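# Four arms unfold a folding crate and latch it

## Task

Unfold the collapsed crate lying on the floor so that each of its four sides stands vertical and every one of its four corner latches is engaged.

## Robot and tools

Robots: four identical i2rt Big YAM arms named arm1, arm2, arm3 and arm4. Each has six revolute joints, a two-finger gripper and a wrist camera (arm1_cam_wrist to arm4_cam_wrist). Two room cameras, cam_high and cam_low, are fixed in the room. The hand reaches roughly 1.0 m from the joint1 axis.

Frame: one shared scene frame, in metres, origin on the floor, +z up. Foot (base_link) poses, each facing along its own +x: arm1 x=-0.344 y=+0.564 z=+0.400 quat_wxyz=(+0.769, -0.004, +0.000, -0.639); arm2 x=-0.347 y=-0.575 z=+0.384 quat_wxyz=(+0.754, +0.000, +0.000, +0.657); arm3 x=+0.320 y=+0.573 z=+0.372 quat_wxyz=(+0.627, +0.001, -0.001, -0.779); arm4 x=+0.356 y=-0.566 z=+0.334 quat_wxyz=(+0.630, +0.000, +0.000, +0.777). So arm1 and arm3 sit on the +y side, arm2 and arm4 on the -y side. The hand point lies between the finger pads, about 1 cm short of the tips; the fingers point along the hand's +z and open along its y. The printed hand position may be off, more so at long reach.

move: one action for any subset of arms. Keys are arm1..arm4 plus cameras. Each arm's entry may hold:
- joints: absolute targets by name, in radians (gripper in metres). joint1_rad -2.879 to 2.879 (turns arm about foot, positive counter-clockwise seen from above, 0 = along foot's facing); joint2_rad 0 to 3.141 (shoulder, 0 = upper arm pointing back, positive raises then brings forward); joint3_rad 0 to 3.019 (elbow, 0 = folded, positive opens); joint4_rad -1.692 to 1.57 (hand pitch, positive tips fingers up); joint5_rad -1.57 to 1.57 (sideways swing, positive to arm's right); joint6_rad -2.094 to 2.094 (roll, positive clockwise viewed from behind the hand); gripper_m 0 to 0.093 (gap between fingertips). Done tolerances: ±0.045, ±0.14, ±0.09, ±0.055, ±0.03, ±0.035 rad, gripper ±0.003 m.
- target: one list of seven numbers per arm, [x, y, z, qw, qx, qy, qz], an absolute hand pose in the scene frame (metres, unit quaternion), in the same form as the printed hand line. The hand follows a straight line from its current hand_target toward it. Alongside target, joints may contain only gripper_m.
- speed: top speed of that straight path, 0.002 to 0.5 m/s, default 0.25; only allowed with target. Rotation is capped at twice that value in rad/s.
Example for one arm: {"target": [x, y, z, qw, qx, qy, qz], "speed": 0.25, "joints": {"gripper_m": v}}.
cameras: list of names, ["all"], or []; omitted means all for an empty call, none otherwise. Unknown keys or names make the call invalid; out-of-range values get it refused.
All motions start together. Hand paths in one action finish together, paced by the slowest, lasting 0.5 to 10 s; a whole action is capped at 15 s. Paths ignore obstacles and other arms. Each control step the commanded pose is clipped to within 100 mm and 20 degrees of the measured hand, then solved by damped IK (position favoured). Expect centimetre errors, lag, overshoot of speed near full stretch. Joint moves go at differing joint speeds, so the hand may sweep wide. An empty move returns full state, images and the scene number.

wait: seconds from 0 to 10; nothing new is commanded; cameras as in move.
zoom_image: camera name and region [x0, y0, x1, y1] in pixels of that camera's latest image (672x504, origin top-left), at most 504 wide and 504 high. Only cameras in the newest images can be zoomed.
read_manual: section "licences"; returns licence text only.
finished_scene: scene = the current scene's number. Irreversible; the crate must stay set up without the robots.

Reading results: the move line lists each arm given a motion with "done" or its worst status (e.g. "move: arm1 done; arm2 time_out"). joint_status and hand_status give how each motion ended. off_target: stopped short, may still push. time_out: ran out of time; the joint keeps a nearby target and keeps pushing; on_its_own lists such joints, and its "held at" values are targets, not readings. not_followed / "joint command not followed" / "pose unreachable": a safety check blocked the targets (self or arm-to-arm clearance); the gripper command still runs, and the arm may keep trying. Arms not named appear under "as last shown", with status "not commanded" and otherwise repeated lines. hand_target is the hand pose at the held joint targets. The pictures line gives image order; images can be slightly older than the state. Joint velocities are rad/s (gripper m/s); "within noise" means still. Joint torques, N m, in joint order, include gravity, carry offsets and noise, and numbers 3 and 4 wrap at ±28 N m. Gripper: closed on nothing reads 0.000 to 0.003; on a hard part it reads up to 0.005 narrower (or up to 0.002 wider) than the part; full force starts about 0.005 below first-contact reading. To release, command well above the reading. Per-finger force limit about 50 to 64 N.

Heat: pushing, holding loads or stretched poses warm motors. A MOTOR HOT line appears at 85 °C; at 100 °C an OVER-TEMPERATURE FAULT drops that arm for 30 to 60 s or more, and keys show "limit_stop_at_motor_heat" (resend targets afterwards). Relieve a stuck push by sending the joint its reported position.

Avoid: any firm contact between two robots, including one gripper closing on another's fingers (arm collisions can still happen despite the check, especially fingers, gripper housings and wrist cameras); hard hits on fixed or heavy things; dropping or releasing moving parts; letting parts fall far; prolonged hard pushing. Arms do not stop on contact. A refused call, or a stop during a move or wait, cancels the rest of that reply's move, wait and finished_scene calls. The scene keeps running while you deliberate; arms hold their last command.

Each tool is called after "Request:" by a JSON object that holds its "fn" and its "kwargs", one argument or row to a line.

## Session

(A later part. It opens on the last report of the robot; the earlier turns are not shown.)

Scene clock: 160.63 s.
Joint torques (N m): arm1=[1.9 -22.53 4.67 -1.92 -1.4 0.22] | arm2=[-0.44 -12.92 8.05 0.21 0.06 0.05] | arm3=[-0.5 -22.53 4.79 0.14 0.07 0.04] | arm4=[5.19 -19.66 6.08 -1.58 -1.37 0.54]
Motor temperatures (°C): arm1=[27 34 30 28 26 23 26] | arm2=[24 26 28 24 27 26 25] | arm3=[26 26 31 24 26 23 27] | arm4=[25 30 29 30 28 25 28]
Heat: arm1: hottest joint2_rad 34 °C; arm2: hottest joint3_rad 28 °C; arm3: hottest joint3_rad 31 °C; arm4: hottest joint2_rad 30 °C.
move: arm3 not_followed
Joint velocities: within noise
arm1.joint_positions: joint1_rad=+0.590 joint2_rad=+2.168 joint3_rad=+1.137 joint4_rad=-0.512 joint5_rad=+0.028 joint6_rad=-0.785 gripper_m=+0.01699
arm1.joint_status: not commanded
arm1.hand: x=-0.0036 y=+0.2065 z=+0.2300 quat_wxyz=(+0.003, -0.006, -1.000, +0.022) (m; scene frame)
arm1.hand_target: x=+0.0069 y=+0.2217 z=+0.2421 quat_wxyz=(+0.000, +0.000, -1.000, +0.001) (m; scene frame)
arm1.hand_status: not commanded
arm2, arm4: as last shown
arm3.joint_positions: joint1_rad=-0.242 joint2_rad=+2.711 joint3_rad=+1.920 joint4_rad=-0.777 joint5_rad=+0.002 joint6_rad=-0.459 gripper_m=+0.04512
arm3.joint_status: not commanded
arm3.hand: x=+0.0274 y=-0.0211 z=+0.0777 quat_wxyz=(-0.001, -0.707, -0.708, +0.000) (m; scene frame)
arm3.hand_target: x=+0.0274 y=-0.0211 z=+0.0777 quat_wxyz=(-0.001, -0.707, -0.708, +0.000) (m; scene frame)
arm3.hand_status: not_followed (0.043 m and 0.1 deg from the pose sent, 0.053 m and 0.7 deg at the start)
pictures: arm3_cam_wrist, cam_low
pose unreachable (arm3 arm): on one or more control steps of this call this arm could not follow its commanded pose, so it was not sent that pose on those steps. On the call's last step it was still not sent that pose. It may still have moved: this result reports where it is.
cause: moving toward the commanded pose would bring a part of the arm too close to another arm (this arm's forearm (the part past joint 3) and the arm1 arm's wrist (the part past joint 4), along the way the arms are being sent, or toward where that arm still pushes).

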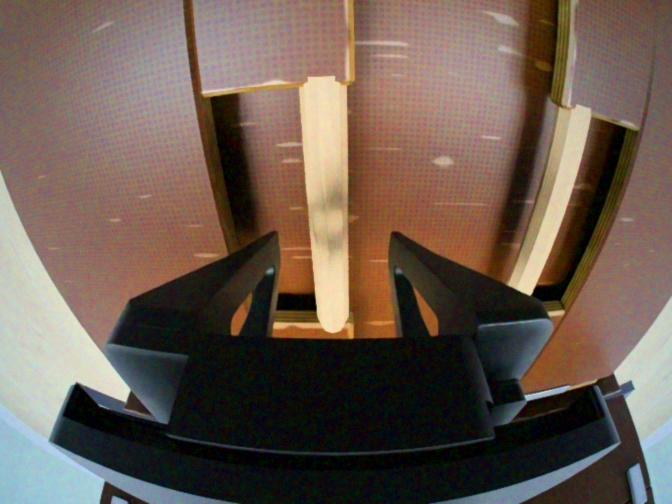

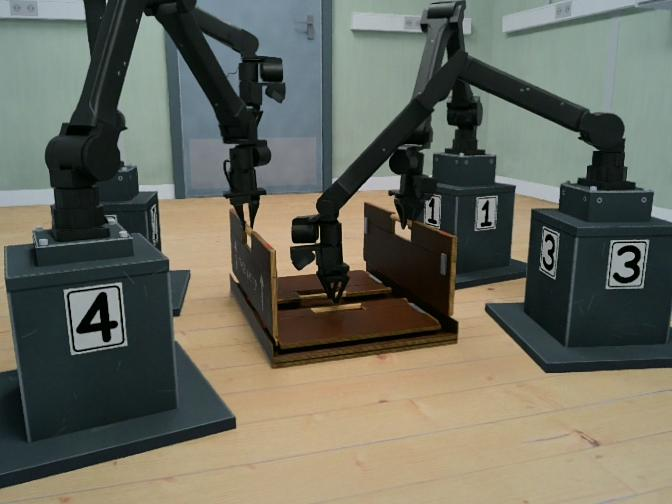

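Request:
{"fn": "move", "kwargs": {
  "arm1": {"joints":{"gripper_m":0.03}},
  "cameras": ["arm1_cam_wrist"]
}}

Request:
{"fn": "move", "kwargs": {
  "arm1": {"target":[-0.024,0.2,0.23,0.1736,0,0.9848,0],"speed":0.1},
  "cameras": ["arm1_cam_wrist","cam_low"]
}}

Request:
{"fn": "zoom_image", "kwargs": {
  "camera": "cam_low",
  "region": [220, 180, 480, 380]
}}

Scene clock: 167.80 s.
Joint torques (N m): arm1=[1.67 -22.36 4.72 -1.07 -0.54 0.18] | arm2=[-0.44 -12.92 8.05 0.2 0.06 0.05] | arm3=[-0.67 -22.65 4.96 0.44 0.08 0.06] | arm4=[5.19 -19.66 6.08 -1.59 -1.38 0.54]
Motor temperatures (°C): arm1=[27 34 30 28 26 23 26] | arm2=[24 26 28 24 27 26 25] | arm3=[26 28 30 24 26 23 27] | arm4=[25 30 29 30 29 25 28]
Heat: arm1: hottest joint2_rad 34 °C; arm2: hottest joint3_rad 28 °C; arm3: hottest joint3_rad 30 °C; arm4: hottest joint2_rad 30 °C.
move: arm1 done
Joint velocities: within noise
arm1.joint_positions: joint1_rad=+0.590 joint2_rad=+2.165 joint3_rad=+1.137 joint4_rad=-0.534 joint5_rad=+0.007 joint6_rad=-0.785 gripper_m=+0.02999
arm1.joint_status: all done
arm1.hand: x=-0.0040 y=+0.2123 z=+0.2313 quat_wxyz=(+0.002, -0.006, -1.000, +0.008) (m; scene frame)
arm1.hand_target: x=+0.0069 y=+0.2221 z=+0.2426 quat_wxyz=(+0.000, +0.000, -1.000, +0.000) (m; scene frame)
arm1.hand_status: not commanded
arm2, arm3, arm4: as last shown
pictures: arm1_cam_wrist

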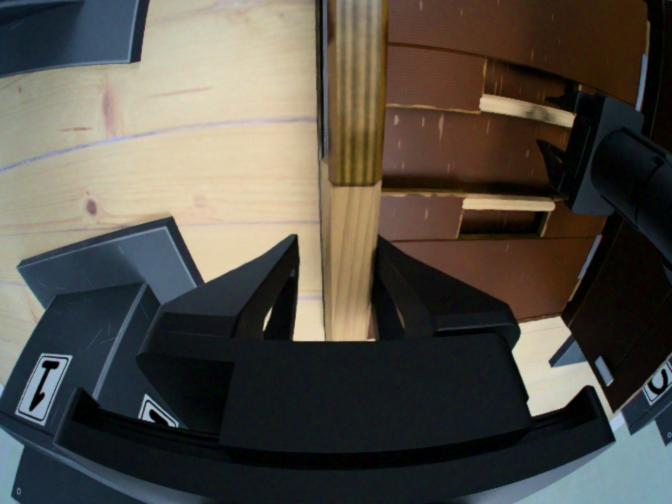

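Scene clock: 170.23 s.
Joint torques (N m): arm1=[-1.14 -18.61 2.91 1.42 -0.28 -0.01] | arm2=[-0.38 -12.86 8.06 0.21 0.06 0.05] | arm3=[-0.73 -21.71 5 0.13 0.09 0.05] | arm4=[5.19 -19.66 6.06 -1.58 -1.37 0.54]
Motor temperatures (°C): arm1=[27 34 30 28 26 23 26] | arm2=[24 26 28 24 27 26 25] | arm3=[26 28 30 24 26 23 27] | arm4=[25 31 29 30 29 25 28]
Heat: arm1: hottest joint2_rad 34 °C; arm2: hottest joint3_rad 28 °C; arm3: hottest joint3_rad 30 °C; arm4: hottest joint2_rad 31 °C.
move: arm1 done
Joint velocities: within noise
arm1.joint_positions: joint1_rad=+0.448 joint2_rad=+2.128 joint3_rad=+0.976 joint4_rad=-0.218 joint5_rad=-0.286 joint6_rad=-0.891 gripper_m=+0.03002
arm1.joint_status: not commanded
arm1.hand: x=-0.0201 y=+0.2029 z=+0.2311 quat_wxyz=(-0.170, -0.008, -0.985, -0.005) (m; scene frame)
arm1.hand_target: x=-0.0248 y=+0.2029 z=+0.2292 quat_wxyz=(-0.171, -0.005, -0.985, -0.004) (m; scene frame)
arm1.hand_status: done (0.005 m and 1.2 deg from the pose sent, 0.024 m and 20.3 deg at the start)
arm2.joint_positions: joint1_rad=+0.095 joint2_rad=+1.531 joint3_rad=+1.067 joint4_rad=-1.131 joint5_rad=+0.005 joint6_rad=-0.007 gripper_m=+0.09396
arm2.joint_status: not commanded
arm2.hand: x=-0.3284 y=-0.1655 z=+0.4768 quat_wxyz=(+0.007, +0.695, -0.719, +0.011) (m; scene frame)
arm2.hand_target: x=-0.3263 y=-0.1569 z=+0.4824 quat_wxyz=(+0.001, +0.691, -0.723, +0.006) (m; scene frame)
arm2.hand_status: not commanded
arm3, arm4: as last shown
pictures: arm1_cam_wrist, cam_low

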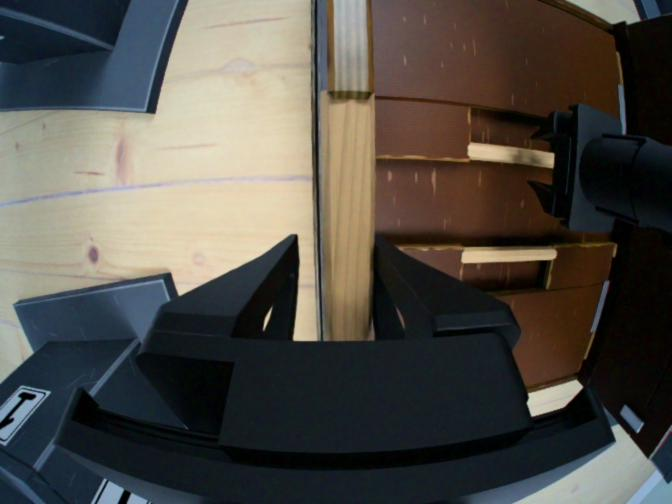

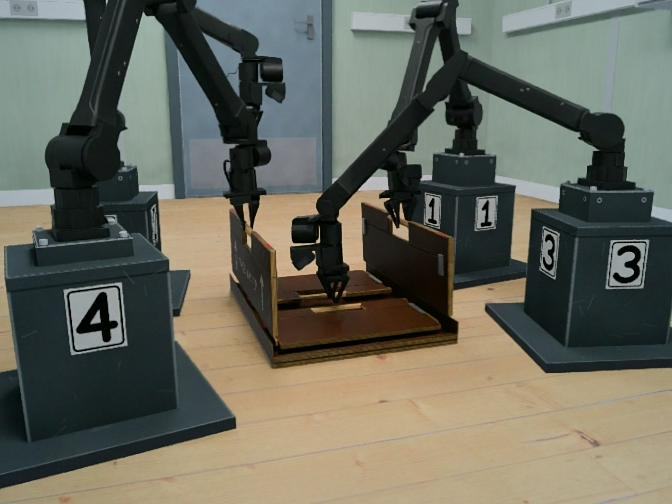

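Scaled by 1.938 from the camera's 672x504 image, which has a finer 960x720 frame.

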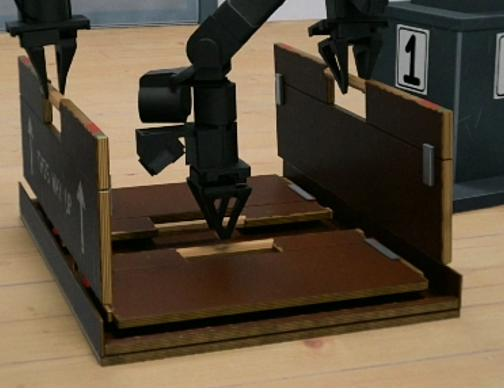

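Request:
{"fn": "move", "kwargs": {
  "arm1": {"target":[-0.03,0.212,0.23,0.1736,0,0.9848,0],"speed":0.1}
}}

Request:
{"fn": "move", "kwargs": {
  "arm1": {"joints":{"gripper_m":0.013}},
  "cameras": ["arm1_cam_wrist"]
}}

Request:
{"fn": "move", "kwargs": {
  "arm3": {"target":[0.019,-0.022,0.036,0,0.7071,0.7071,0],"speed":0.08},
  "cameras": ["arm3_cam_wrist","cam_low"]
}}

Request:
{"fn": "zoom_image", "kwargs": {
  "camera": "arm3_cam_wrist",
  "region": [100, 0, 600, 400]
}}

Request:
{"fn": "zoom_image", "kwargs": {
  "camera": "cam_low",
  "region": [270, 220, 410, 340]
}}

Scene clock: 173.10 s.
Joint torques (N m): arm1=[-0.67 -19.19 2.62 1.35 -0.2 -0.04] | arm2=[-0.38 -12.92 8.05 0.21 0.06 0.05] | arm3=[-0.44 -22.12 5.08 0.4 0.08 0.05] | arm4=[5.19 -19.66 6.06 -1.58 -1.38 0.54]
Motor temperatures (°C): arm1=[27 33 30 28 25 23 26] | arm2=[24 26 28 24 27 26 25] | arm3=[26 29 30 24 26 23 27] | arm4=[25 31 29 30 29 25 28]
Heat: arm1: hottest joint2_rad 33 °C; arm2: hottest joint3_rad 28 °C; arm3: hottest joint3_rad 30 °C; arm4: hottest joint2_rad 31 °C.
move: arm1 done
Joint velocities: within noise
arm1.joint_positions: joint1_rad=+0.450 joint2_rad=+2.123 joint3_rad=+0.940 joint4_rad=-0.183 joint5_rad=-0.286 joint6_rad=-0.896 gripper_m=+0.03002
arm1.joint_status: not commanded
arm1.hand: x=-0.0261 y=+0.2122 z=+0.2279 quat_wxyz=(-0.172, -0.005, -0.985, -0.003) (m; scene frame)
arm1.hand_target: x=-0.0291 y=+0.2122 z=+0.2307 quat_wxyz=(-0.174, +0.000, -0.985, +0.000) (m; scene frame)
arm1.hand_status: done (0.004 m and 0.7 deg from the pose sent, 0.013 m and 1.2 deg at the start)
arm2, arm3, arm4: as last shown
pictures: none

Scene clock: 173.67 s.
Joint torques (N m): arm1=[-0.26 -19.72 2.61 0.65 -0.29 -0.04] | arm2=[-0.44 -12.92 8.05 0.2 0.06 0.06] | arm3=[-0.32 -22.07 4.92 0.32 0.08 0.03] | arm4=[5.19 -19.66 6.06 -1.58 -1.38 0.54]
Motor temperatures (°C): arm1=[27 33 30 28 25 23 26] | arm2=[24 26 28 24 27 26 25] | arm3=[26 29 30 24 26 23 27] | arm4=[25 31 29 30 29 25 28]
Heat: arm1: hottest joint2_rad 33 °C; arm2: hottest joint3_rad 28 °C; arm3: hottest joint3_rad 30 °C; arm4: hottest joint2_rad 31 °C.
move: arm1 off_target
Joint velocities: within noise
arm1.joint_positions: joint1_rad=+0.444 joint2_rad=+2.125 joint3_rad=+0.940 joint4_rad=-0.167 joint5_rad=-0.285 joint6_rad=-0.906 gripper_m=+0.01699
arm1.joint_status: gripper_m off_target (ended at +0.01702, target +0.01300)
arm1.hand: x=-0.0266 y=+0.2076 z=+0.2279 quat_wxyz=(-0.175, -0.002, -0.985, +0.004) (m; scene frame)
arm1.hand_target: x=-0.0299 y=+0.2116 z=+0.2301 quat_wxyz=(-0.174, +0.004, -0.985, +0.001) (m; scene frame)
arm1.hand_status: not commanded
arm2, arm3, arm4: as last shown
pictures: arm1_cam_wrist

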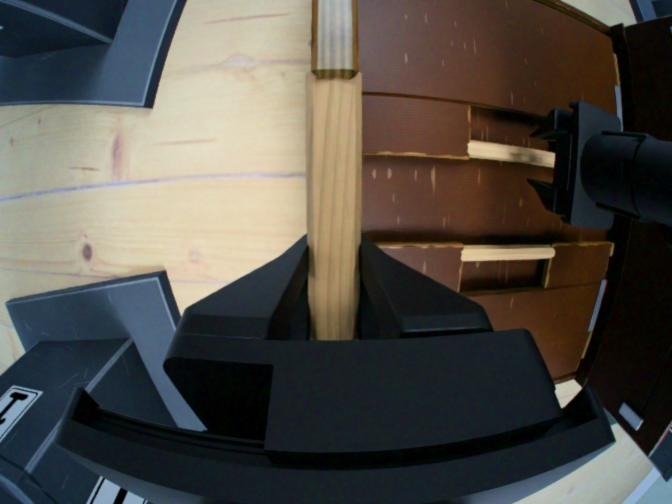

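Scene clock: 175.17 s.
Joint torques (N m): arm1=[-0.38 -19.55 2.61 0.76 -0.3 -0.04] | arm2=[-0.44 -12.92 8.05 0.21 0.06 0.06] | arm3=[-1.73 -19.78 7.62 0.57 0.12 -0.03] | arm4=[5.19 -19.66 6.06 -1.58 -1.38 0.54]
Motor temperatures (°C): arm1=[27 33 30 28 25 23 26] | arm2=[24 26 28 24 27 26 25] | arm3=[26 29 30 24 26 23 27] | arm4=[25 31 29 30 29 25 28]
Heat: arm1: hottest joint2_rad 33 °C; arm2: hottest joint3_rad 28 °C; arm3: hottest joint3_rad 30 °C; arm4: hottest joint2_rad 31 °C.
move: arm3 off_target
Joint velocities: within noise
arm1, arm2: as last shown
arm1.joint_positions: joint1_rad=+0.444 joint2_rad=+2.125 joint3_rad=+0.940 joint4_rad=-0.167 joint5_rad=-0.285 joint6_rad=-0.906 gripper_m=+0.01698
arm3.joint_positions: joint1_rad=-0.242 joint2_rad=+2.777 joint3_rad=+1.966 joint4_rad=-0.770 joint5_rad=+0.002 joint6_rad=-0.459 gripper_m=+0.04512
arm3.joint_status: not commanded
arm3.hand: x=+0.0288 y=-0.0184 z=+0.0476 quat_wxyz=(+0.001, -0.707, -0.708, -0.006) (m; scene frame)
arm3.hand_target: x=+0.0200 y=-0.0201 z=+0.0356 quat_wxyz=(+0.000, -0.707, -0.707, -0.001) (m; scene frame)
arm3.hand_status: off_target (0.016 m and 0.7 deg from the pose sent, 0.043 m and 0.1 deg at the start)
arm4.joint_positions: joint1_rad=+0.637 joint2_rad=+2.019 joint3_rad=+1.227 joint4_rad=-0.752 joint5_rad=+0.039 joint6_rad=-0.723 gripper_m=+0.01616
arm4.joint_status: not commanded
arm4.hand: x=-0.0296 y=-0.2143 z=+0.2570 quat_wxyz=(-0.023, +1.000, -0.002, +0.003) (m; scene frame)
arm4.hand_target: x=-0.0401 y=-0.2436 z=+0.2634 quat_wxyz=(-0.001, +1.000, +0.000, +0.001) (m; scene frame)
arm4.hand_status: not commanded
pictures: arm3_cam_wrist, cam_low

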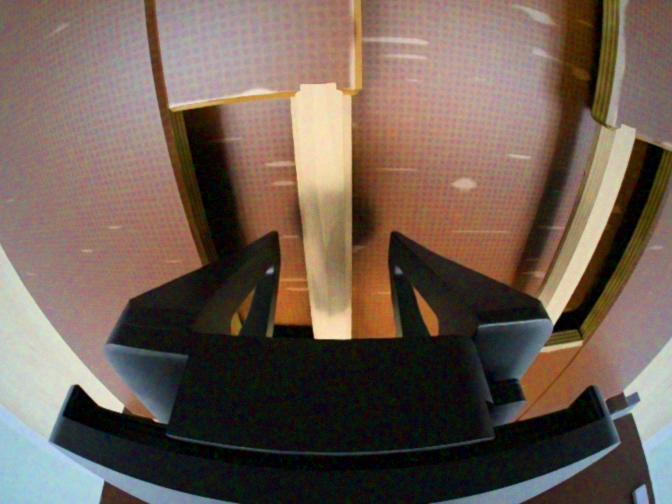

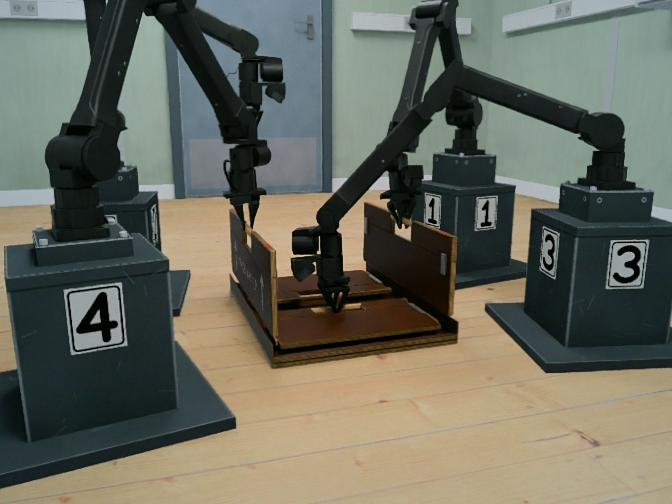

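Scaled by 1.008 from the camera's 672x504 image, which has a finer 960x720 frame.

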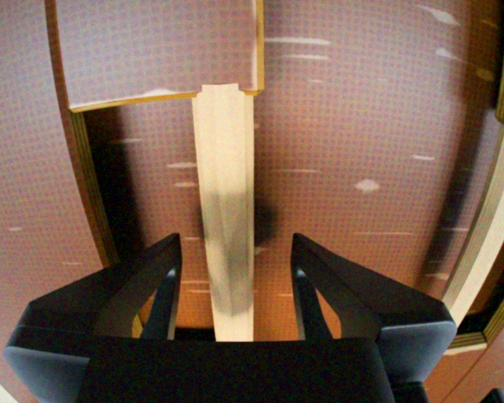

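Scaled by 3.600 from the camera's 672x504 image, which has a finer 960x720 frame.

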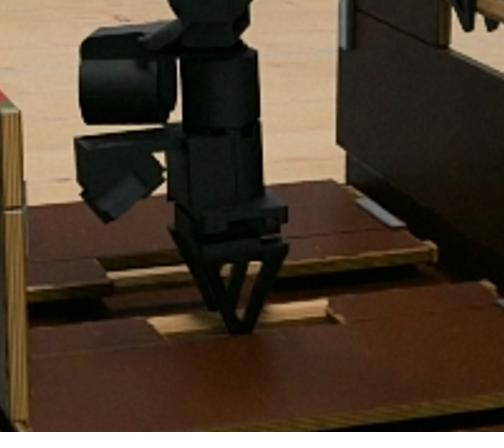

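Request:
{"fn": "move", "kwargs": {
  "arm3": {"target":[0.022,-0.022,0.024,0,0.7071,0.7071,0],"speed":0.05}
}}

Request:
{"fn": "move", "kwargs": {
  "arm3": {"joints":{"gripper_m":0.013}},
  "cameras": ["arm3_cam_wrist"]
}}

Request:
{"fn": "move", "kwargs": {
  "arm3": {"target":[0.025,-0.022,0.08,0,0.7071,0.7071,0],"speed":0.08,"joints":{"gripper_m":0.013}},
  "cameras": ["arm3_cam_wrist","cam_low"]
}}

Request:
{"fn": "zoom_image", "kwargs": {
  "camera": "cam_low",
  "region": [220, 180, 480, 380]
}}

Scene clock: 177.90 s.
Joint torques (N m): arm1=[-0.09 -19.84 2.73 0.73 -0.29 0.01] | arm2=[-0.44 -12.86 8.06 0.21 0.06 0.06] | arm3=[-1.08 -19.31 7.58 0.79 0.11 0.01] | arm4=[5.19 -19.66 6.06 -1.58 -1.37 0.54]
Motor temperatures (°C): arm1=[27 33 30 28 25 23 26] | arm2=[24 26 28 24 27 26 25] | arm3=[26 29 30 24 26 23 27] | arm4=[25 31 29 30 29 25 28]
Heat: arm1: hottest joint2_rad 33 °C; arm2: hottest joint3_rad 28 °C; arm3: hottest joint3_rad 30 °C; arm4: hottest joint2_rad 31 °C.
move: arm3 off_target
Joint velocities: within noise
arm1, arm2, arm4: as last shown
arm3.joint_positions: joint1_rad=-0.242 joint2_rad=+2.796 joint3_rad=+1.980 joint4_rad=-0.764 joint5_rad=+0.002 joint6_rad=-0.459 gripper_m=+0.04512
arm3.joint_status: not commanded
arm3.hand: x=+0.0286 y=-0.0188 z=+0.0395 quat_wxyz=(+0.001, -0.707, -0.708, -0.005) (m; scene frame)
arm3.hand_target: x=+0.0225 y=-0.0210 z=+0.0245 quat_wxyz=(+0.000, -0.707, -0.707, +0.000) (m; scene frame)
arm3.hand_status: off_target (0.017 m and 0.6 deg from the pose sent, 0.025 m and 0.7 deg at the start)
pictures: none

Scene clock: 178.67 s.
Joint torques (N m): arm1=[-0.5 -19.02 2.66 0.7 -0.29 -0.04] | arm2=[-0.38 -12.86 8.05 0.21 0.06 0.05] | arm3=[-1.49 -19.02 7.68 0.77 0.16 0.14] | arm4=[5.13 -19.66 6.06 -1.59 -1.38 0.54]
Motor temperatures (°C): arm1=[27 33 30 28 25 23 26] | arm2=[24 26 28 24 27 26 25] | arm3=[26 29 30 24 26 23 27] | arm4=[25 31 29 30 29 25 28]
Heat: arm1: hottest joint2_rad 33 °C; arm2: hottest joint3_rad 28 °C; arm3: hottest joint3_rad 30 °C; arm4: hottest joint2_rad 31 °C.
move: arm3 off_target
Joint velocities: within noise
arm1, arm2, arm4: as last shown
arm3.joint_positions: joint1_rad=-0.241 joint2_rad=+2.796 joint3_rad=+1.980 joint4_rad=-0.764 joint5_rad=-0.008 joint6_rad=-0.479 gripper_m=+0.01710
arm3.joint_status: gripper_m off_target (ended at +0.01713, target +0.01300)
arm3.hand: x=+0.0310 y=-0.0199 z=+0.0395 quat_wxyz=(-0.003, -0.699, -0.715, -0.006) (m; scene frame)
arm3.hand_target: x=+0.0246 y=-0.0219 z=+0.0244 quat_wxyz=(-0.004, -0.703, -0.711, -0.001) (m; scene frame)
arm3.hand_status: not commanded
pictures: arm3_cam_wrist

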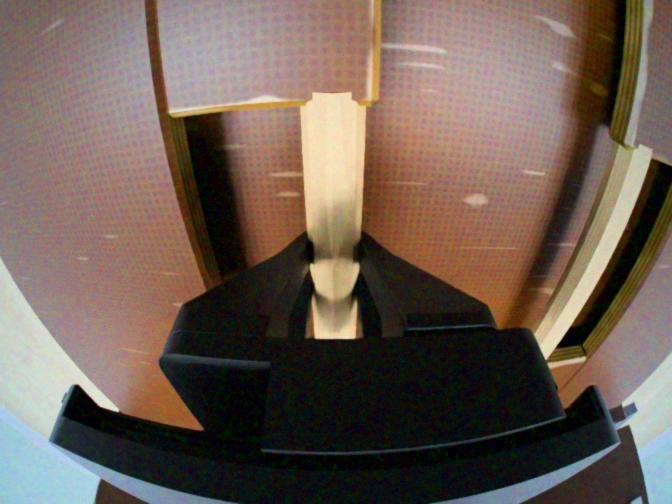

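Scene clock: 179.90 s.
Joint torques (N m): arm1=[0.15 -19.19 2.51 0.83 -0.26 0] | arm2=[-0.38 -12.92 8.05 0.2 0.06 0.05] | arm3=[-1.2 -26.17 3.82 -0.64 -0.11 0.24] | arm4=[5.19 -19.66 6.06 -1.58 -1.37 0.54]
Motor temperatures (°C): arm1=[27 33 30 28 25 23 26] | arm2=[24 26 28 24 27 26 25] | arm3=[26 29 30 24 26 23 27] | arm4=[25 31 29 30 29 25 28]
Heat: arm1: hottest joint2_rad 33 °C; arm2: hottest joint3_rad 28 °C; arm3: hottest joint3_rad 30 °C; arm4: hottest joint2_rad 31 °C.
move: arm3 off_target
Joint velocities: within noise
arm1, arm2, arm4: as last shown
arm3.joint_positions: joint1_rad=-0.233 joint2_rad=+2.762 joint3_rad=+1.947 joint4_rad=-0.756 joint5_rad=+0.015 joint6_rad=-0.476 gripper_m=+0.01710
arm3.joint_status: gripper_m off_target (ended at +0.01710, target +0.01300)
arm3.hand: x=+0.0318 y=-0.0207 z=+0.0526 quat_wxyz=(+0.006, -0.697, -0.717, +0.002) (m; scene frame)
arm3.hand_target: x=+0.0268 y=-0.0270 z=+0.0795 quat_wxyz=(+0.002, -0.704, -0.710, +0.006) (m; scene frame)
arm3.hand_status: off_target (0.028 m and 1.7 deg from the pose sent, 0.041 m and 1.5 deg at the start)
pictures: arm3_cam_wrist, cam_low

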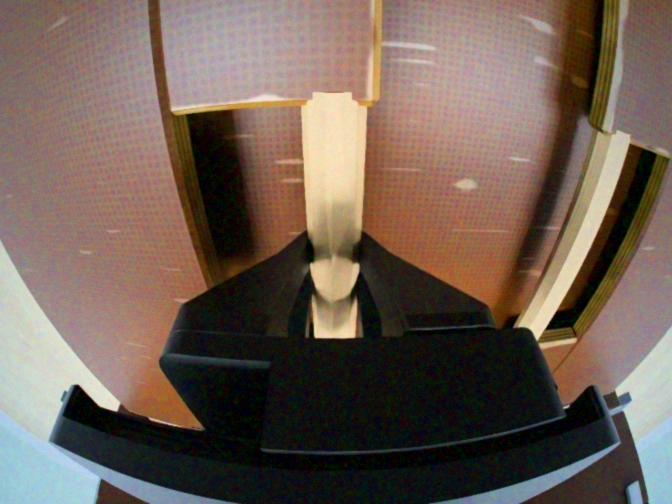

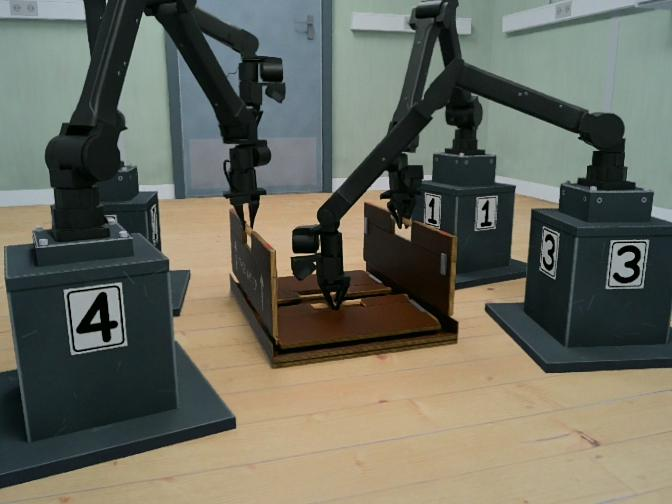

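Scaled by 1.938 from the camera's 672x504 image, which has a finer 960x720 frame.

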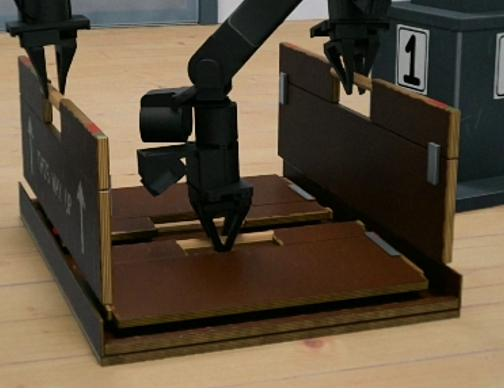

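Request:
{"fn": "move", "kwargs": {
  "arm3": {"target":[0.044,-0.026,0.15,0,0.7071,0.7071,0],"speed":0.08,"joints":{"gripper_m":0.013}},
  "cameras": ["arm3_cam_wrist","cam_low"]
}}

Request:
{"fn": "zoom_image", "kwargs": {
  "camera": "cam_low",
  "region": [220, 180, 480, 380]
}}

Scene clock: 182.67 s.
Joint torques (N m): arm1=[-0.15 -19.31 2.63 0.65 -0.3 -0.08] | arm2=[-0.44 -12.92 8.05 0.2 0.06 0.06] | arm3=[-0.32 -25.82 4.25 -1.09 -0.29 0.38] | arm4=[5.19 -19.72 6.08 -1.58 -1.38 0.54]
Motor temperatures (°C): arm1=[27 33 30 28 25 23 26] | arm2=[24 26 28 24 27 26 25] | arm3=[26 29 30 24 26 23 27] | arm4=[25 31 29 30 29 25 28]
Heat: arm1: hottest joint2_rad 33 °C; arm2: hottest joint3_rad 28 °C; arm3: hottest joint3_rad 30 °C; arm4: hottest joint2_rad 31 °C.
move: arm3 off_target
Joint velocities: within noise
arm1, arm2, arm4: as last shown
arm3.joint_positions: joint1_rad=-0.218 joint2_rad=+2.619 joint3_rad=+1.845 joint4_rad=-0.808 joint5_rad=+0.012 joint6_rad=-0.464 gripper_m=+0.01640
arm3.joint_status: gripper_m off_target (ended at +0.01640, target +0.01300)
arm3.hand: x=+0.0442 y=-0.0189 z=+0.1162 quat_wxyz=(+0.007, -0.696, -0.718, -0.005) (m; scene frame)
arm3.hand_target: x=+0.0442 y=-0.0269 z=+0.1486 quat_wxyz=(+0.000, -0.707, -0.707, +0.000) (m; scene frame)
arm3.hand_status: off_target (0.035 m and 2.0 deg from the pose sent, 0.098 m and 1.7 deg at the start)
pictures: arm3_cam_wrist, cam_low

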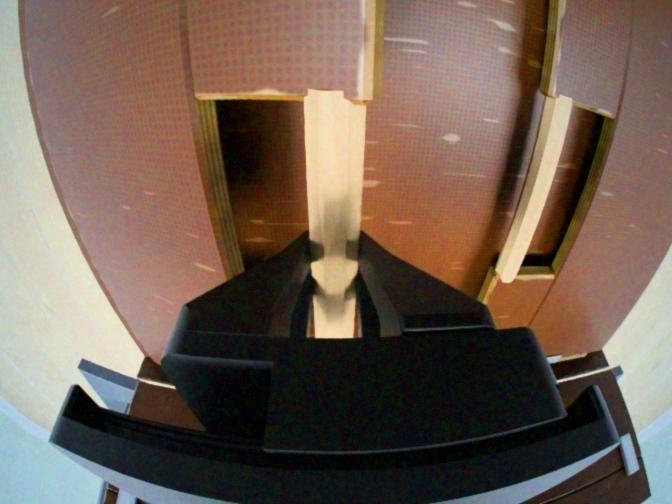

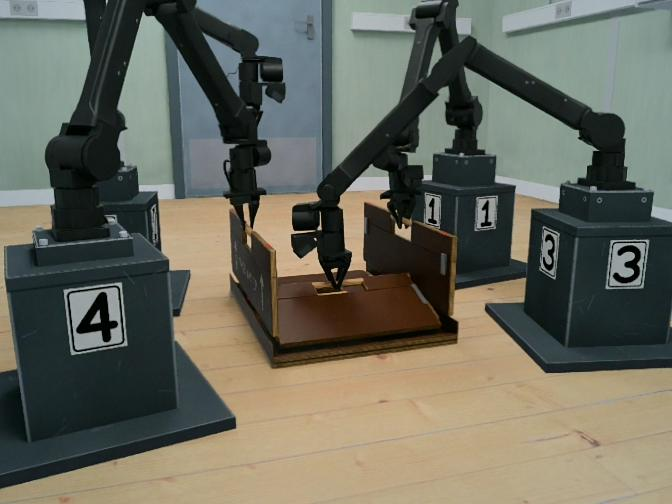

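Scaled by 1.938 from the camera's 672x504 image, which has a finer 960x720 frame.

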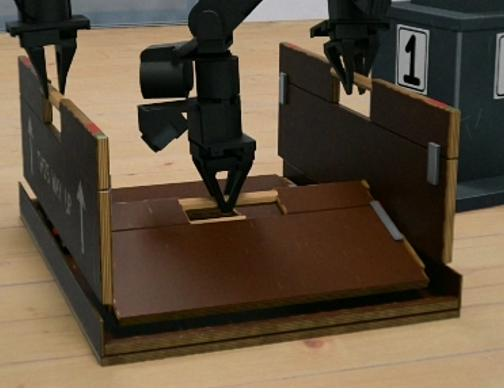

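Request:
{"fn": "move", "kwargs": {
  "arm3": {"target":[0.097,-0.024,0.212,0,0.7071,0.7071,0],"speed":0.08,"joints":{"gripper_m":0.013}},
  "cameras": ["arm3_cam_wrist","cam_low"]
}}

Request:
{"fn": "zoom_image", "kwargs": {
  "camera": "cam_low",
  "region": [220, 180, 480, 380]
}}

Scene clock: 189.57 s.
Joint torques (N m): arm1=[-0.26 -18.9 2.77 0.7 -0.27 -0.03] | arm2=[-0.44 -12.86 8.03 0.21 0.06 0.05] | arm3=[0.21 -25.7 4.25 -1.43 -0.7 0.52] | arm4=[5.19 -19.66 6.06 -1.58 -1.38 0.54]
Motor temperatures (°C): arm1=[27 33 30 27 25 23 26] | arm2=[24 26 28 24 27 26 25] | arm3=[26 29 30 24 26 23 27] | arm4=[25 31 29 30 29 25 28]
Heat: arm1: hottest joint2_rad 33 °C; arm2: hottest joint3_rad 28 °C; arm3: hottest joint3_rad 30 °C; arm4: hottest joint2_rad 31 °C.
move: arm3 off_target
Joint velocities: within noise
arm1, arm4: as last shown
arm2.joint_positions: joint1_rad=+0.095 joint2_rad=+1.531 joint3_rad=+1.067 joint4_rad=-1.131 joint5_rad=+0.005 joint6_rad=-0.007 gripper_m=+0.09396
arm2.joint_status: not commanded
arm2.hand: x=-0.3284 y=-0.1655 z=+0.4768 quat_wxyz=(+0.007, +0.695, -0.719, +0.011) (m; scene frame)
arm2.hand_target: x=-0.3263 y=-0.1569 z=+0.4824 quat_wxyz=(+0.001, +0.691, -0.723, +0.006) (m; scene frame)
arm2.hand_status: not commanded
arm3.joint_positions: joint1_rad=-0.167 joint2_rad=+2.464 joint3_rad=+1.711 joint4_rad=-0.817 joint5_rad=+0.026 joint6_rad=-0.406 gripper_m=+0.01638
arm3.joint_status: gripper_m off_target (ended at +0.01639, target +0.01300)
arm3.hand: x=+0.0779 y=-0.0167 z=+0.1765 quat_wxyz=(+0.011, -0.699, -0.715, +0.004) (m; scene frame)
arm3.hand_target: x=+0.0900 y=-0.0219 z=+0.2096 quat_wxyz=(+0.001, -0.710, -0.704, +0.000) (m; scene frame)
arm3.hand_status: off_target (0.041 m and 1.9 deg from the pose sent, 0.110 m and 2.0 deg at the start)
pictures: arm3_cam_wrist, cam_low

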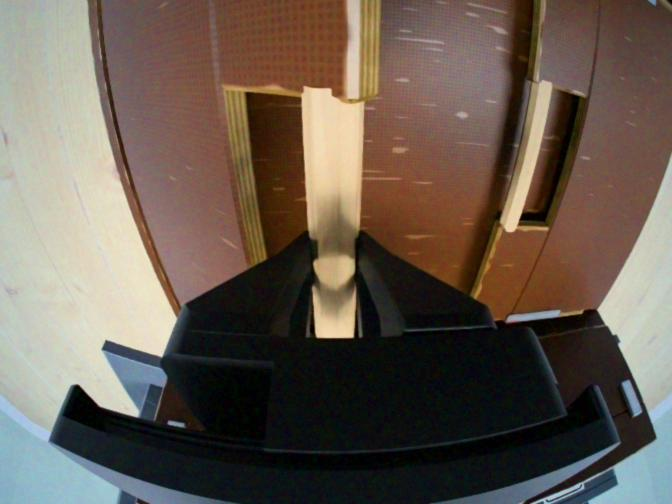

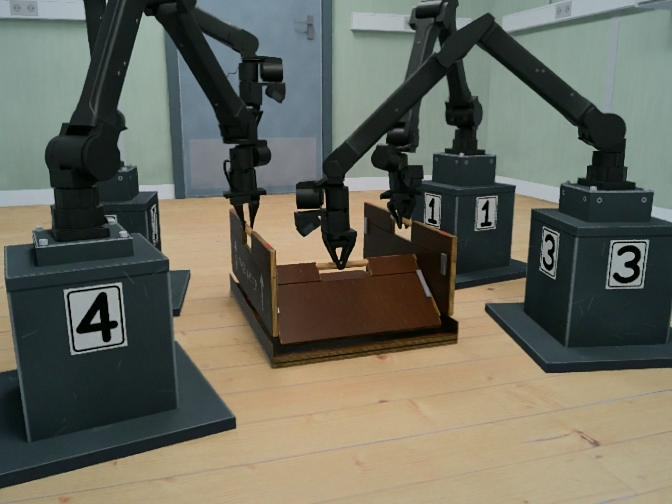

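Scaled by 1.938 from the camera's 672x504 image, which has a finer 960x720 frame.

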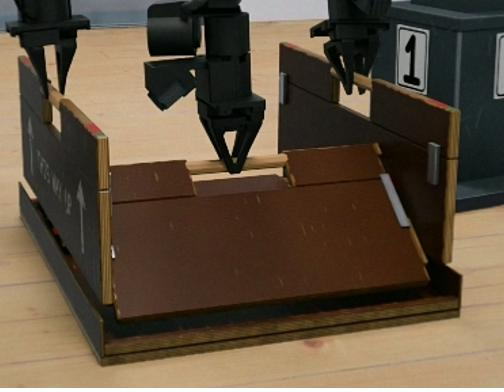

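Request:
{"fn": "move", "kwargs": {
  "arm3": {"target":[0.153,-0.022,0.260,0,0.7071,0.7071,0],"speed":0.08,"joints":{"gripper_m":0.013}}
}}

Request:
{"fn": "move", "kwargs": {
  "arm3": {"target":[0.208,-0.020,0.275,0,0.7071,0.7071,0],"speed":0.08,"joints":{"gripper_m":0.013}},
  "cameras": ["arm3_cam_wrist","cam_low","cam_high"]
}}

Request:
{"fn": "zoom_image", "kwargs": {
  "camera": "cam_low",
  "region": [220, 180, 480, 380]
}}

Request:
{"fn": "zoom_image", "kwargs": {
  "camera": "cam_high",
  "region": [230, 210, 430, 420]
}}

Scene clock: 193.10 s.
Joint torques (N m): arm1=[-0.91 -19.25 2.66 0.9 -0.32 -0.05] | arm2=[-0.38 -12.86 8.06 0.23 0.06 0.06] | arm3=[1.08 -24.06 4.77 -0.75 -0.81 0.44] | arm4=[5.19 -19.66 6.08 -1.58 -1.37 0.54]
Motor temperatures (°C): arm1=[27 33 30 27 24 23 26] | arm2=[24 26 28 24 27 26 25] | arm3=[26 30 30 24 26 23 28] | arm4=[25 31 29 30 29 25 28]
Heat: arm1: hottest joint2_rad 33 °C; arm2: hottest joint3_rad 28 °C; arm3: hottest joint2_rad 30 °C; arm4: hottest joint2_rad 31 °C.
move: arm3 off_target
Joint velocities: within noise
arm1, arm2, arm4: as last shown
arm3.joint_positions: joint1_rad=-0.078 joint2_rad=+2.331 joint3_rad=+1.618 joint4_rad=-0.877 joint5_rad=+0.028 joint6_rad=-0.312 gripper_m=+0.01638
arm3.joint_status: gripper_m off_target (ended at +0.01638, target +0.01300)
arm3.hand: x=+0.1374 y=-0.0146 z=+0.2314 quat_wxyz=(+0.016, -0.700, -0.714, -0.003) (m; scene frame)
arm3.hand_target: x=+0.1518 y=-0.0227 z=+0.2593 quat_wxyz=(+0.000, -0.707, -0.707, +0.000) (m; scene frame)
arm3.hand_status: off_target (0.033 m and 2.1 deg from the pose sent, 0.112 m and 1.9 deg at the start)
pictures: none

Scene clock: 194.43 s.
Joint torques (N m): arm1=[-0.44 -19.6 2.71 0.76 -0.27 -0.04] | arm2=[-0.38 -12.86 8.06 0.21 0.06 0.06] | arm3=[2.61 -23.36 4.82 -0.47 -0.87 0.58] | arm4=[5.19 -19.66 6.06 -1.58 -1.38 0.54]
Motor temperatures (°C): arm1=[27 33 29 27 24 23 26] | arm2=[24 26 28 24 27 26 25] | arm3=[26 30 30 24 26 23 28] | arm4=[25 31 29 30 29 25 28]
Heat: arm1: hottest joint2_rad 33 °C; arm2: hottest joint3_rad 28 °C; arm3: hottest joint2_rad 30 °C; arm4: hottest joint2_rad 31 °C.
move: arm3 off_target
Joint velocities: within noise
arm1.joint_positions: joint1_rad=+0.444 joint2_rad=+2.125 joint3_rad=+0.940 joint4_rad=-0.167 joint5_rad=-0.285 joint6_rad=-0.906 gripper_m=+0.01698
arm1.joint_status: not commanded
arm1.hand: x=-0.0266 y=+0.2076 z=+0.2279 quat_wxyz=(-0.175, -0.002, -0.985, +0.004) (m; scene frame)
arm1.hand_target: x=-0.0299 y=+0.2116 z=+0.2301 quat_wxyz=(-0.174, +0.004, -0.985, +0.001) (m; scene frame)
arm1.hand_status: not commanded
arm2, arm4: as last shown
arm3.joint_positions: joint1_rad=-0.006 joint2_rad=+2.266 joint3_rad=+1.558 joint4_rad=-0.879 joint5_rad=+0.031 joint6_rad=-0.238 gripper_m=+0.01616
arm3.joint_status: gripper_m off_target (ended at +0.01617, target +0.01300)
arm3.hand: x=+0.1826 y=-0.0131 z=+0.2523 quat_wxyz=(+0.016, -0.701, -0.713, +0.000) (m; scene frame)
arm3.hand_target: x=+0.2075 y=-0.0203 z=+0.2739 quat_wxyz=(+0.001, -0.706, -0.708, +0.000) (m; scene frame)
arm3.hand_status: off_target (0.035 m and 2.1 deg from the pose sent, 0.083 m and 2.1 deg at the start)
pictures: arm3_cam_wrist, cam_high, cam_low

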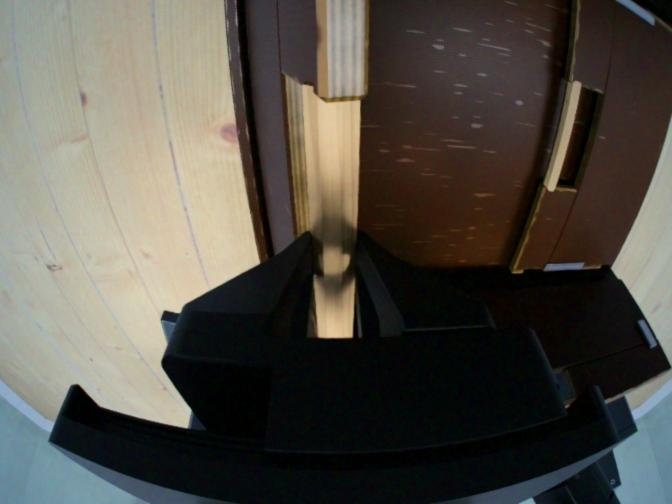

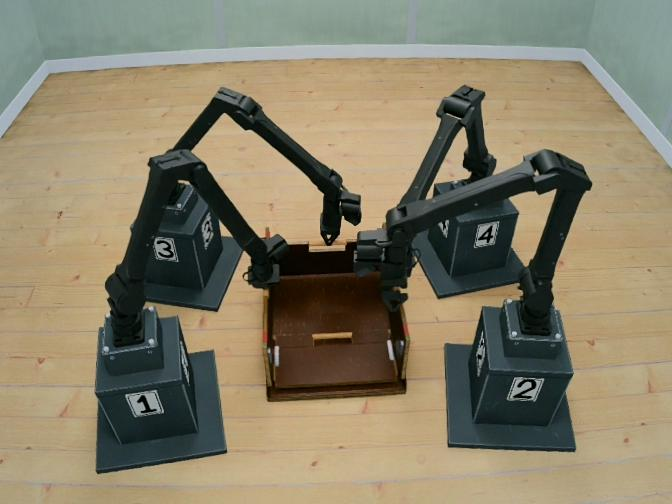

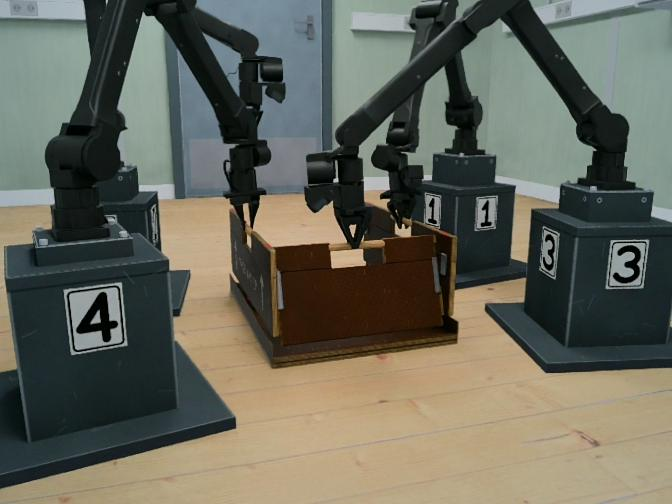

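Scaled by 1.938 from the camera's 672x504 image, which has a finer 960x720 frame.

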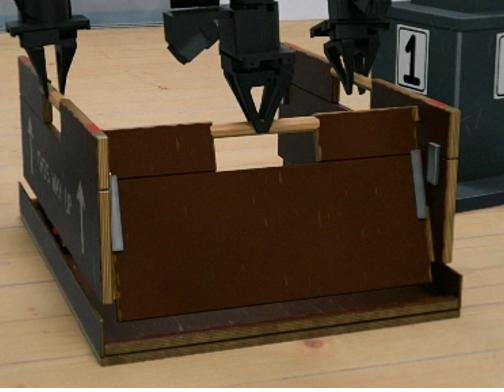

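Scaled by 2.400 from the camera's 672x504 image, which has a finer 960x720 frame.

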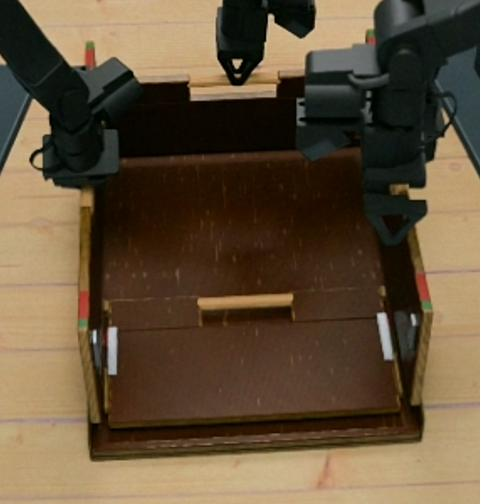

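Request:
{"fn": "move", "kwargs": {
  "arm3": {"target":[0.27,-0.020,0.275,0,0.7071,0.7071,0],"speed":0.06,"joints":{"gripper_m":0.013}},
  "cameras": ["arm3_cam_wrist","cam_low","cam_high"]
}}

Request:
{"fn": "zoom_image", "kwargs": {
  "camera": "cam_low",
  "region": [220, 180, 480, 380]
}}

Request:
{"fn": "zoom_image", "kwargs": {
  "camera": "cam_high",
  "region": [240, 210, 420, 310]
}}

Scene clock: 198.00 s.
Joint torques (N m): arm1=[-0.26 -19.25 2.71 0.69 -0.28 -0.04] | arm2=[-0.38 -12.86 8.05 0.21 0.06 0.06] | arm3=[4.95 -21.71 4.55 0.25 -1.66 0.72] | arm4=[5.13 -19.72 6.08 -1.58 -1.38 0.54]
Motor temperatures (°C): arm1=[27 33 29 27 24 23 26] | arm2=[24 26 28 24 27 26 25] | arm3=[26 30 30 24 26 23 28] | arm4=[25 31 29 30 29 25 28]
Heat: arm1: hottest joint2_rad 33 °C; arm2: hottest joint3_rad 28 °C; arm3: hottest joint2_rad 30 °C; arm4: hottest joint2_rad 31 °C.
move: arm3 off_target
Joint velocities: within noise
arm1, arm2: as last shown
arm3.joint_positions: joint1_rad=+0.058 joint2_rad=+2.236 joint3_rad=+1.526 joint4_rad=-0.879 joint5_rad=+0.052 joint6_rad=-0.152 gripper_m=+0.01617
arm3.joint_status: gripper_m off_target (ended at +0.01617, target +0.01300)
arm3.hand: x=+0.2183 y=-0.0118 z=+0.2611 quat_wxyz=(+0.025, -0.708, -0.705, +0.007) (m; scene frame)
arm3.hand_target: x=+0.2672 y=-0.0188 z=+0.2743 quat_wxyz=(+0.001, -0.707, -0.707, -0.001) (m; scene frame)
arm3.hand_status: off_target (0.054 m and 3.0 deg from the pose sent, 0.091 m and 2.1 deg at the start)
arm4.joint_positions: joint1_rad=+0.637 joint2_rad=+2.019 joint3_rad=+1.227 joint4_rad=-0.752 joint5_rad=+0.039 joint6_rad=-0.723 gripper_m=+0.01616
arm4.joint_status: not commanded
arm4.hand: x=-0.0296 y=-0.2143 z=+0.2570 quat_wxyz=(-0.023, +1.000, -0.002, +0.003) (m; scene frame)
arm4.hand_target: x=-0.0401 y=-0.2436 z=+0.2634 quat_wxyz=(-0.001, +1.000, +0.000, +0.001) (m; scene frame)
arm4.hand_status: not commanded
pictures: arm3_cam_wrist, cam_high, cam_low

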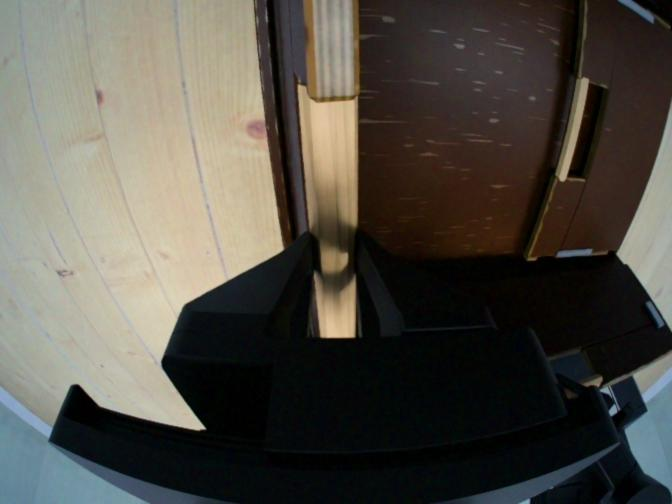

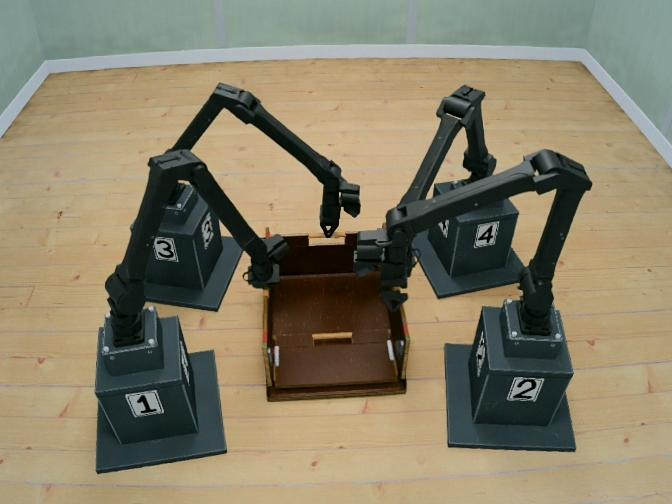

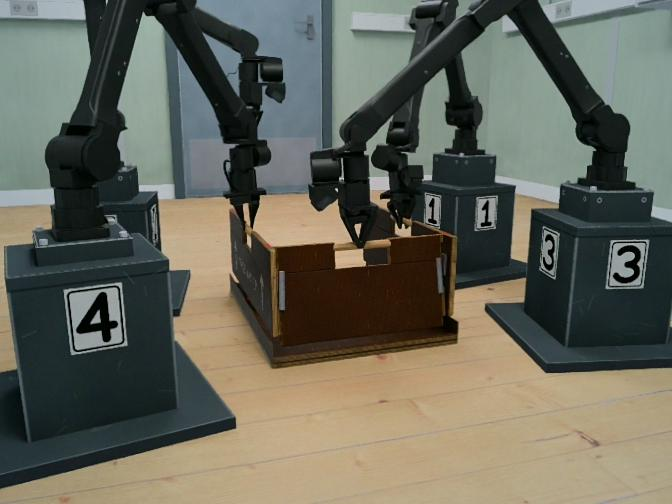

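Scaled by 1.938 from the camera's 672x504 image, which has a finer 960x720 frame.

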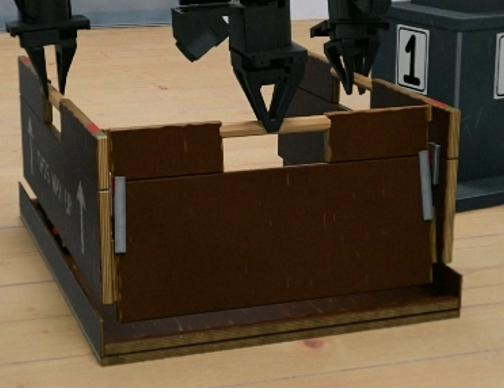

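Scaled by 2.800 from the camera's 672x504 image, which has a finer 960x720 frame.

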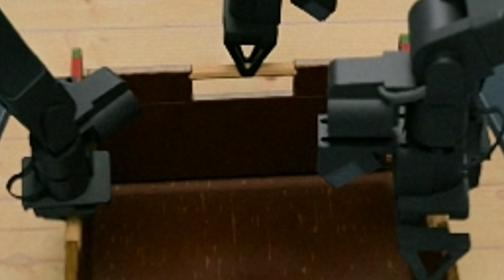

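Request:
{"fn": "move", "kwargs": {
  "arm3": {"target":[0.31,-0.020,0.272,0,0.7071,0.7071,0],"speed":0.04,"joints":{"gripper_m":0.013}},
  "cameras": ["arm3_cam_wrist","cam_low","cam_high"]
}}

Request:
{"fn": "zoom_image", "kwargs": {
  "camera": "cam_low",
  "region": [220, 180, 480, 380]
}}

Request:
{"fn": "zoom_image", "kwargs": {
  "camera": "cam_high",
  "region": [240, 210, 420, 310]
}}

Scene clock: 202.87 s.
Joint torques (N m): arm1=[-0.67 -19.43 2.7 0.8 -0.29 -0.06] | arm2=[-0.44 -12.86 8.05 0.2 0.06 0.05] | arm3=[5.77 -20.84 4.81 0.42 -1.87 0.68] | arm4=[5.19 -19.66 6.06 -1.58 -1.38 0.54]
Motor temperatures (°C): arm1=[27 33 29 27 24 23 26] | arm2=[24 26 28 24 27 26 25] | arm3=[26 30 30 24 28 24 28] | arm4=[25 31 29 30 30 25 28]
Heat: arm1: hottest joint2_rad 33 °C; arm2: hottest joint3_rad 28 °C; arm3: hottest joint2_rad 30 °C; arm4: hottest joint2_rad 31 °C.
move: arm3 off_target
Joint velocities: within noise
arm1, arm2, arm4: as last shown
arm3.joint_positions: joint1_rad=+0.118 joint2_rad=+2.223 joint3_rad=+1.512 joint4_rad=-0.886 joint5_rad=+0.060 joint6_rad=-0.082 gripper_m=+0.01617
arm3.joint_status: gripper_m off_target (ended at +0.01617, target +0.01300)
arm3.hand: x=+0.2527 y=-0.0110 z=+0.2644 quat_wxyz=(+0.031, -0.712, -0.702, +0.008) (m; scene frame)
arm3.hand_target: x=+0.3077 y=-0.0161 z=+0.2715 quat_wxyz=(+0.005, -0.706, -0.708, -0.004) (m; scene frame)
arm3.hand_status: off_target (0.059 m and 3.7 deg from the pose sent, 0.093 m and 3.0 deg at the start)
pictures: arm3_cam_wrist, cam_high, cam_low

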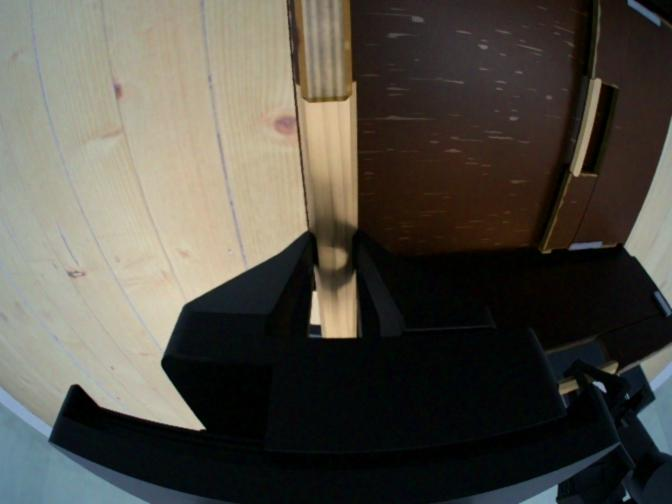

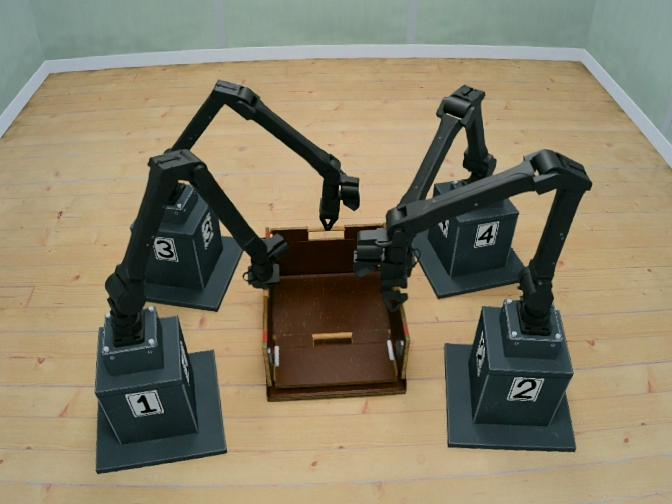

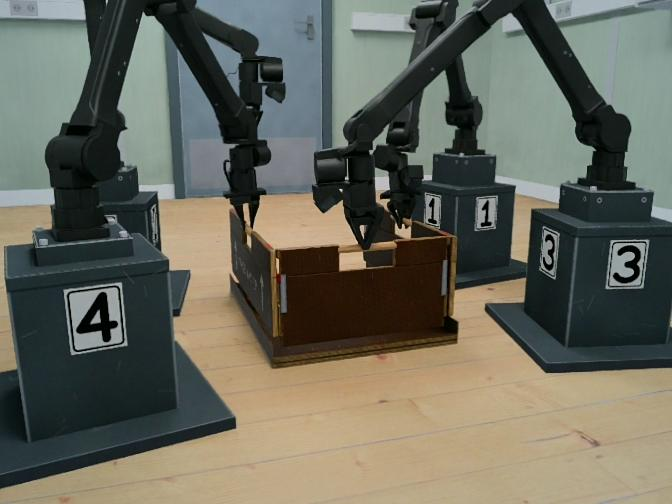

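Scaled by 1.938 from the camera's 672x504 image, which has a finer 960x720 frame.

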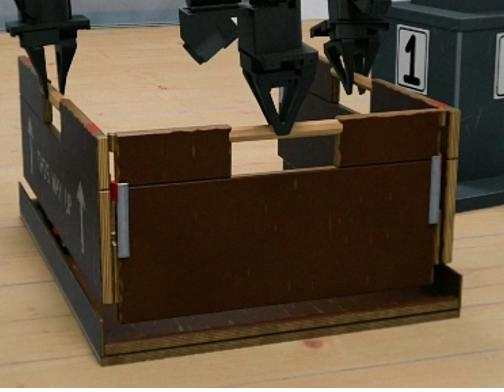

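Scaled by 2.800 from the camera's 672x504 image, which has a finer 960x720 frame.

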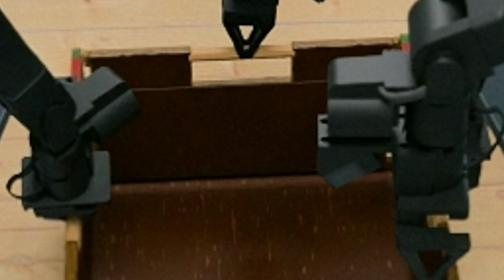

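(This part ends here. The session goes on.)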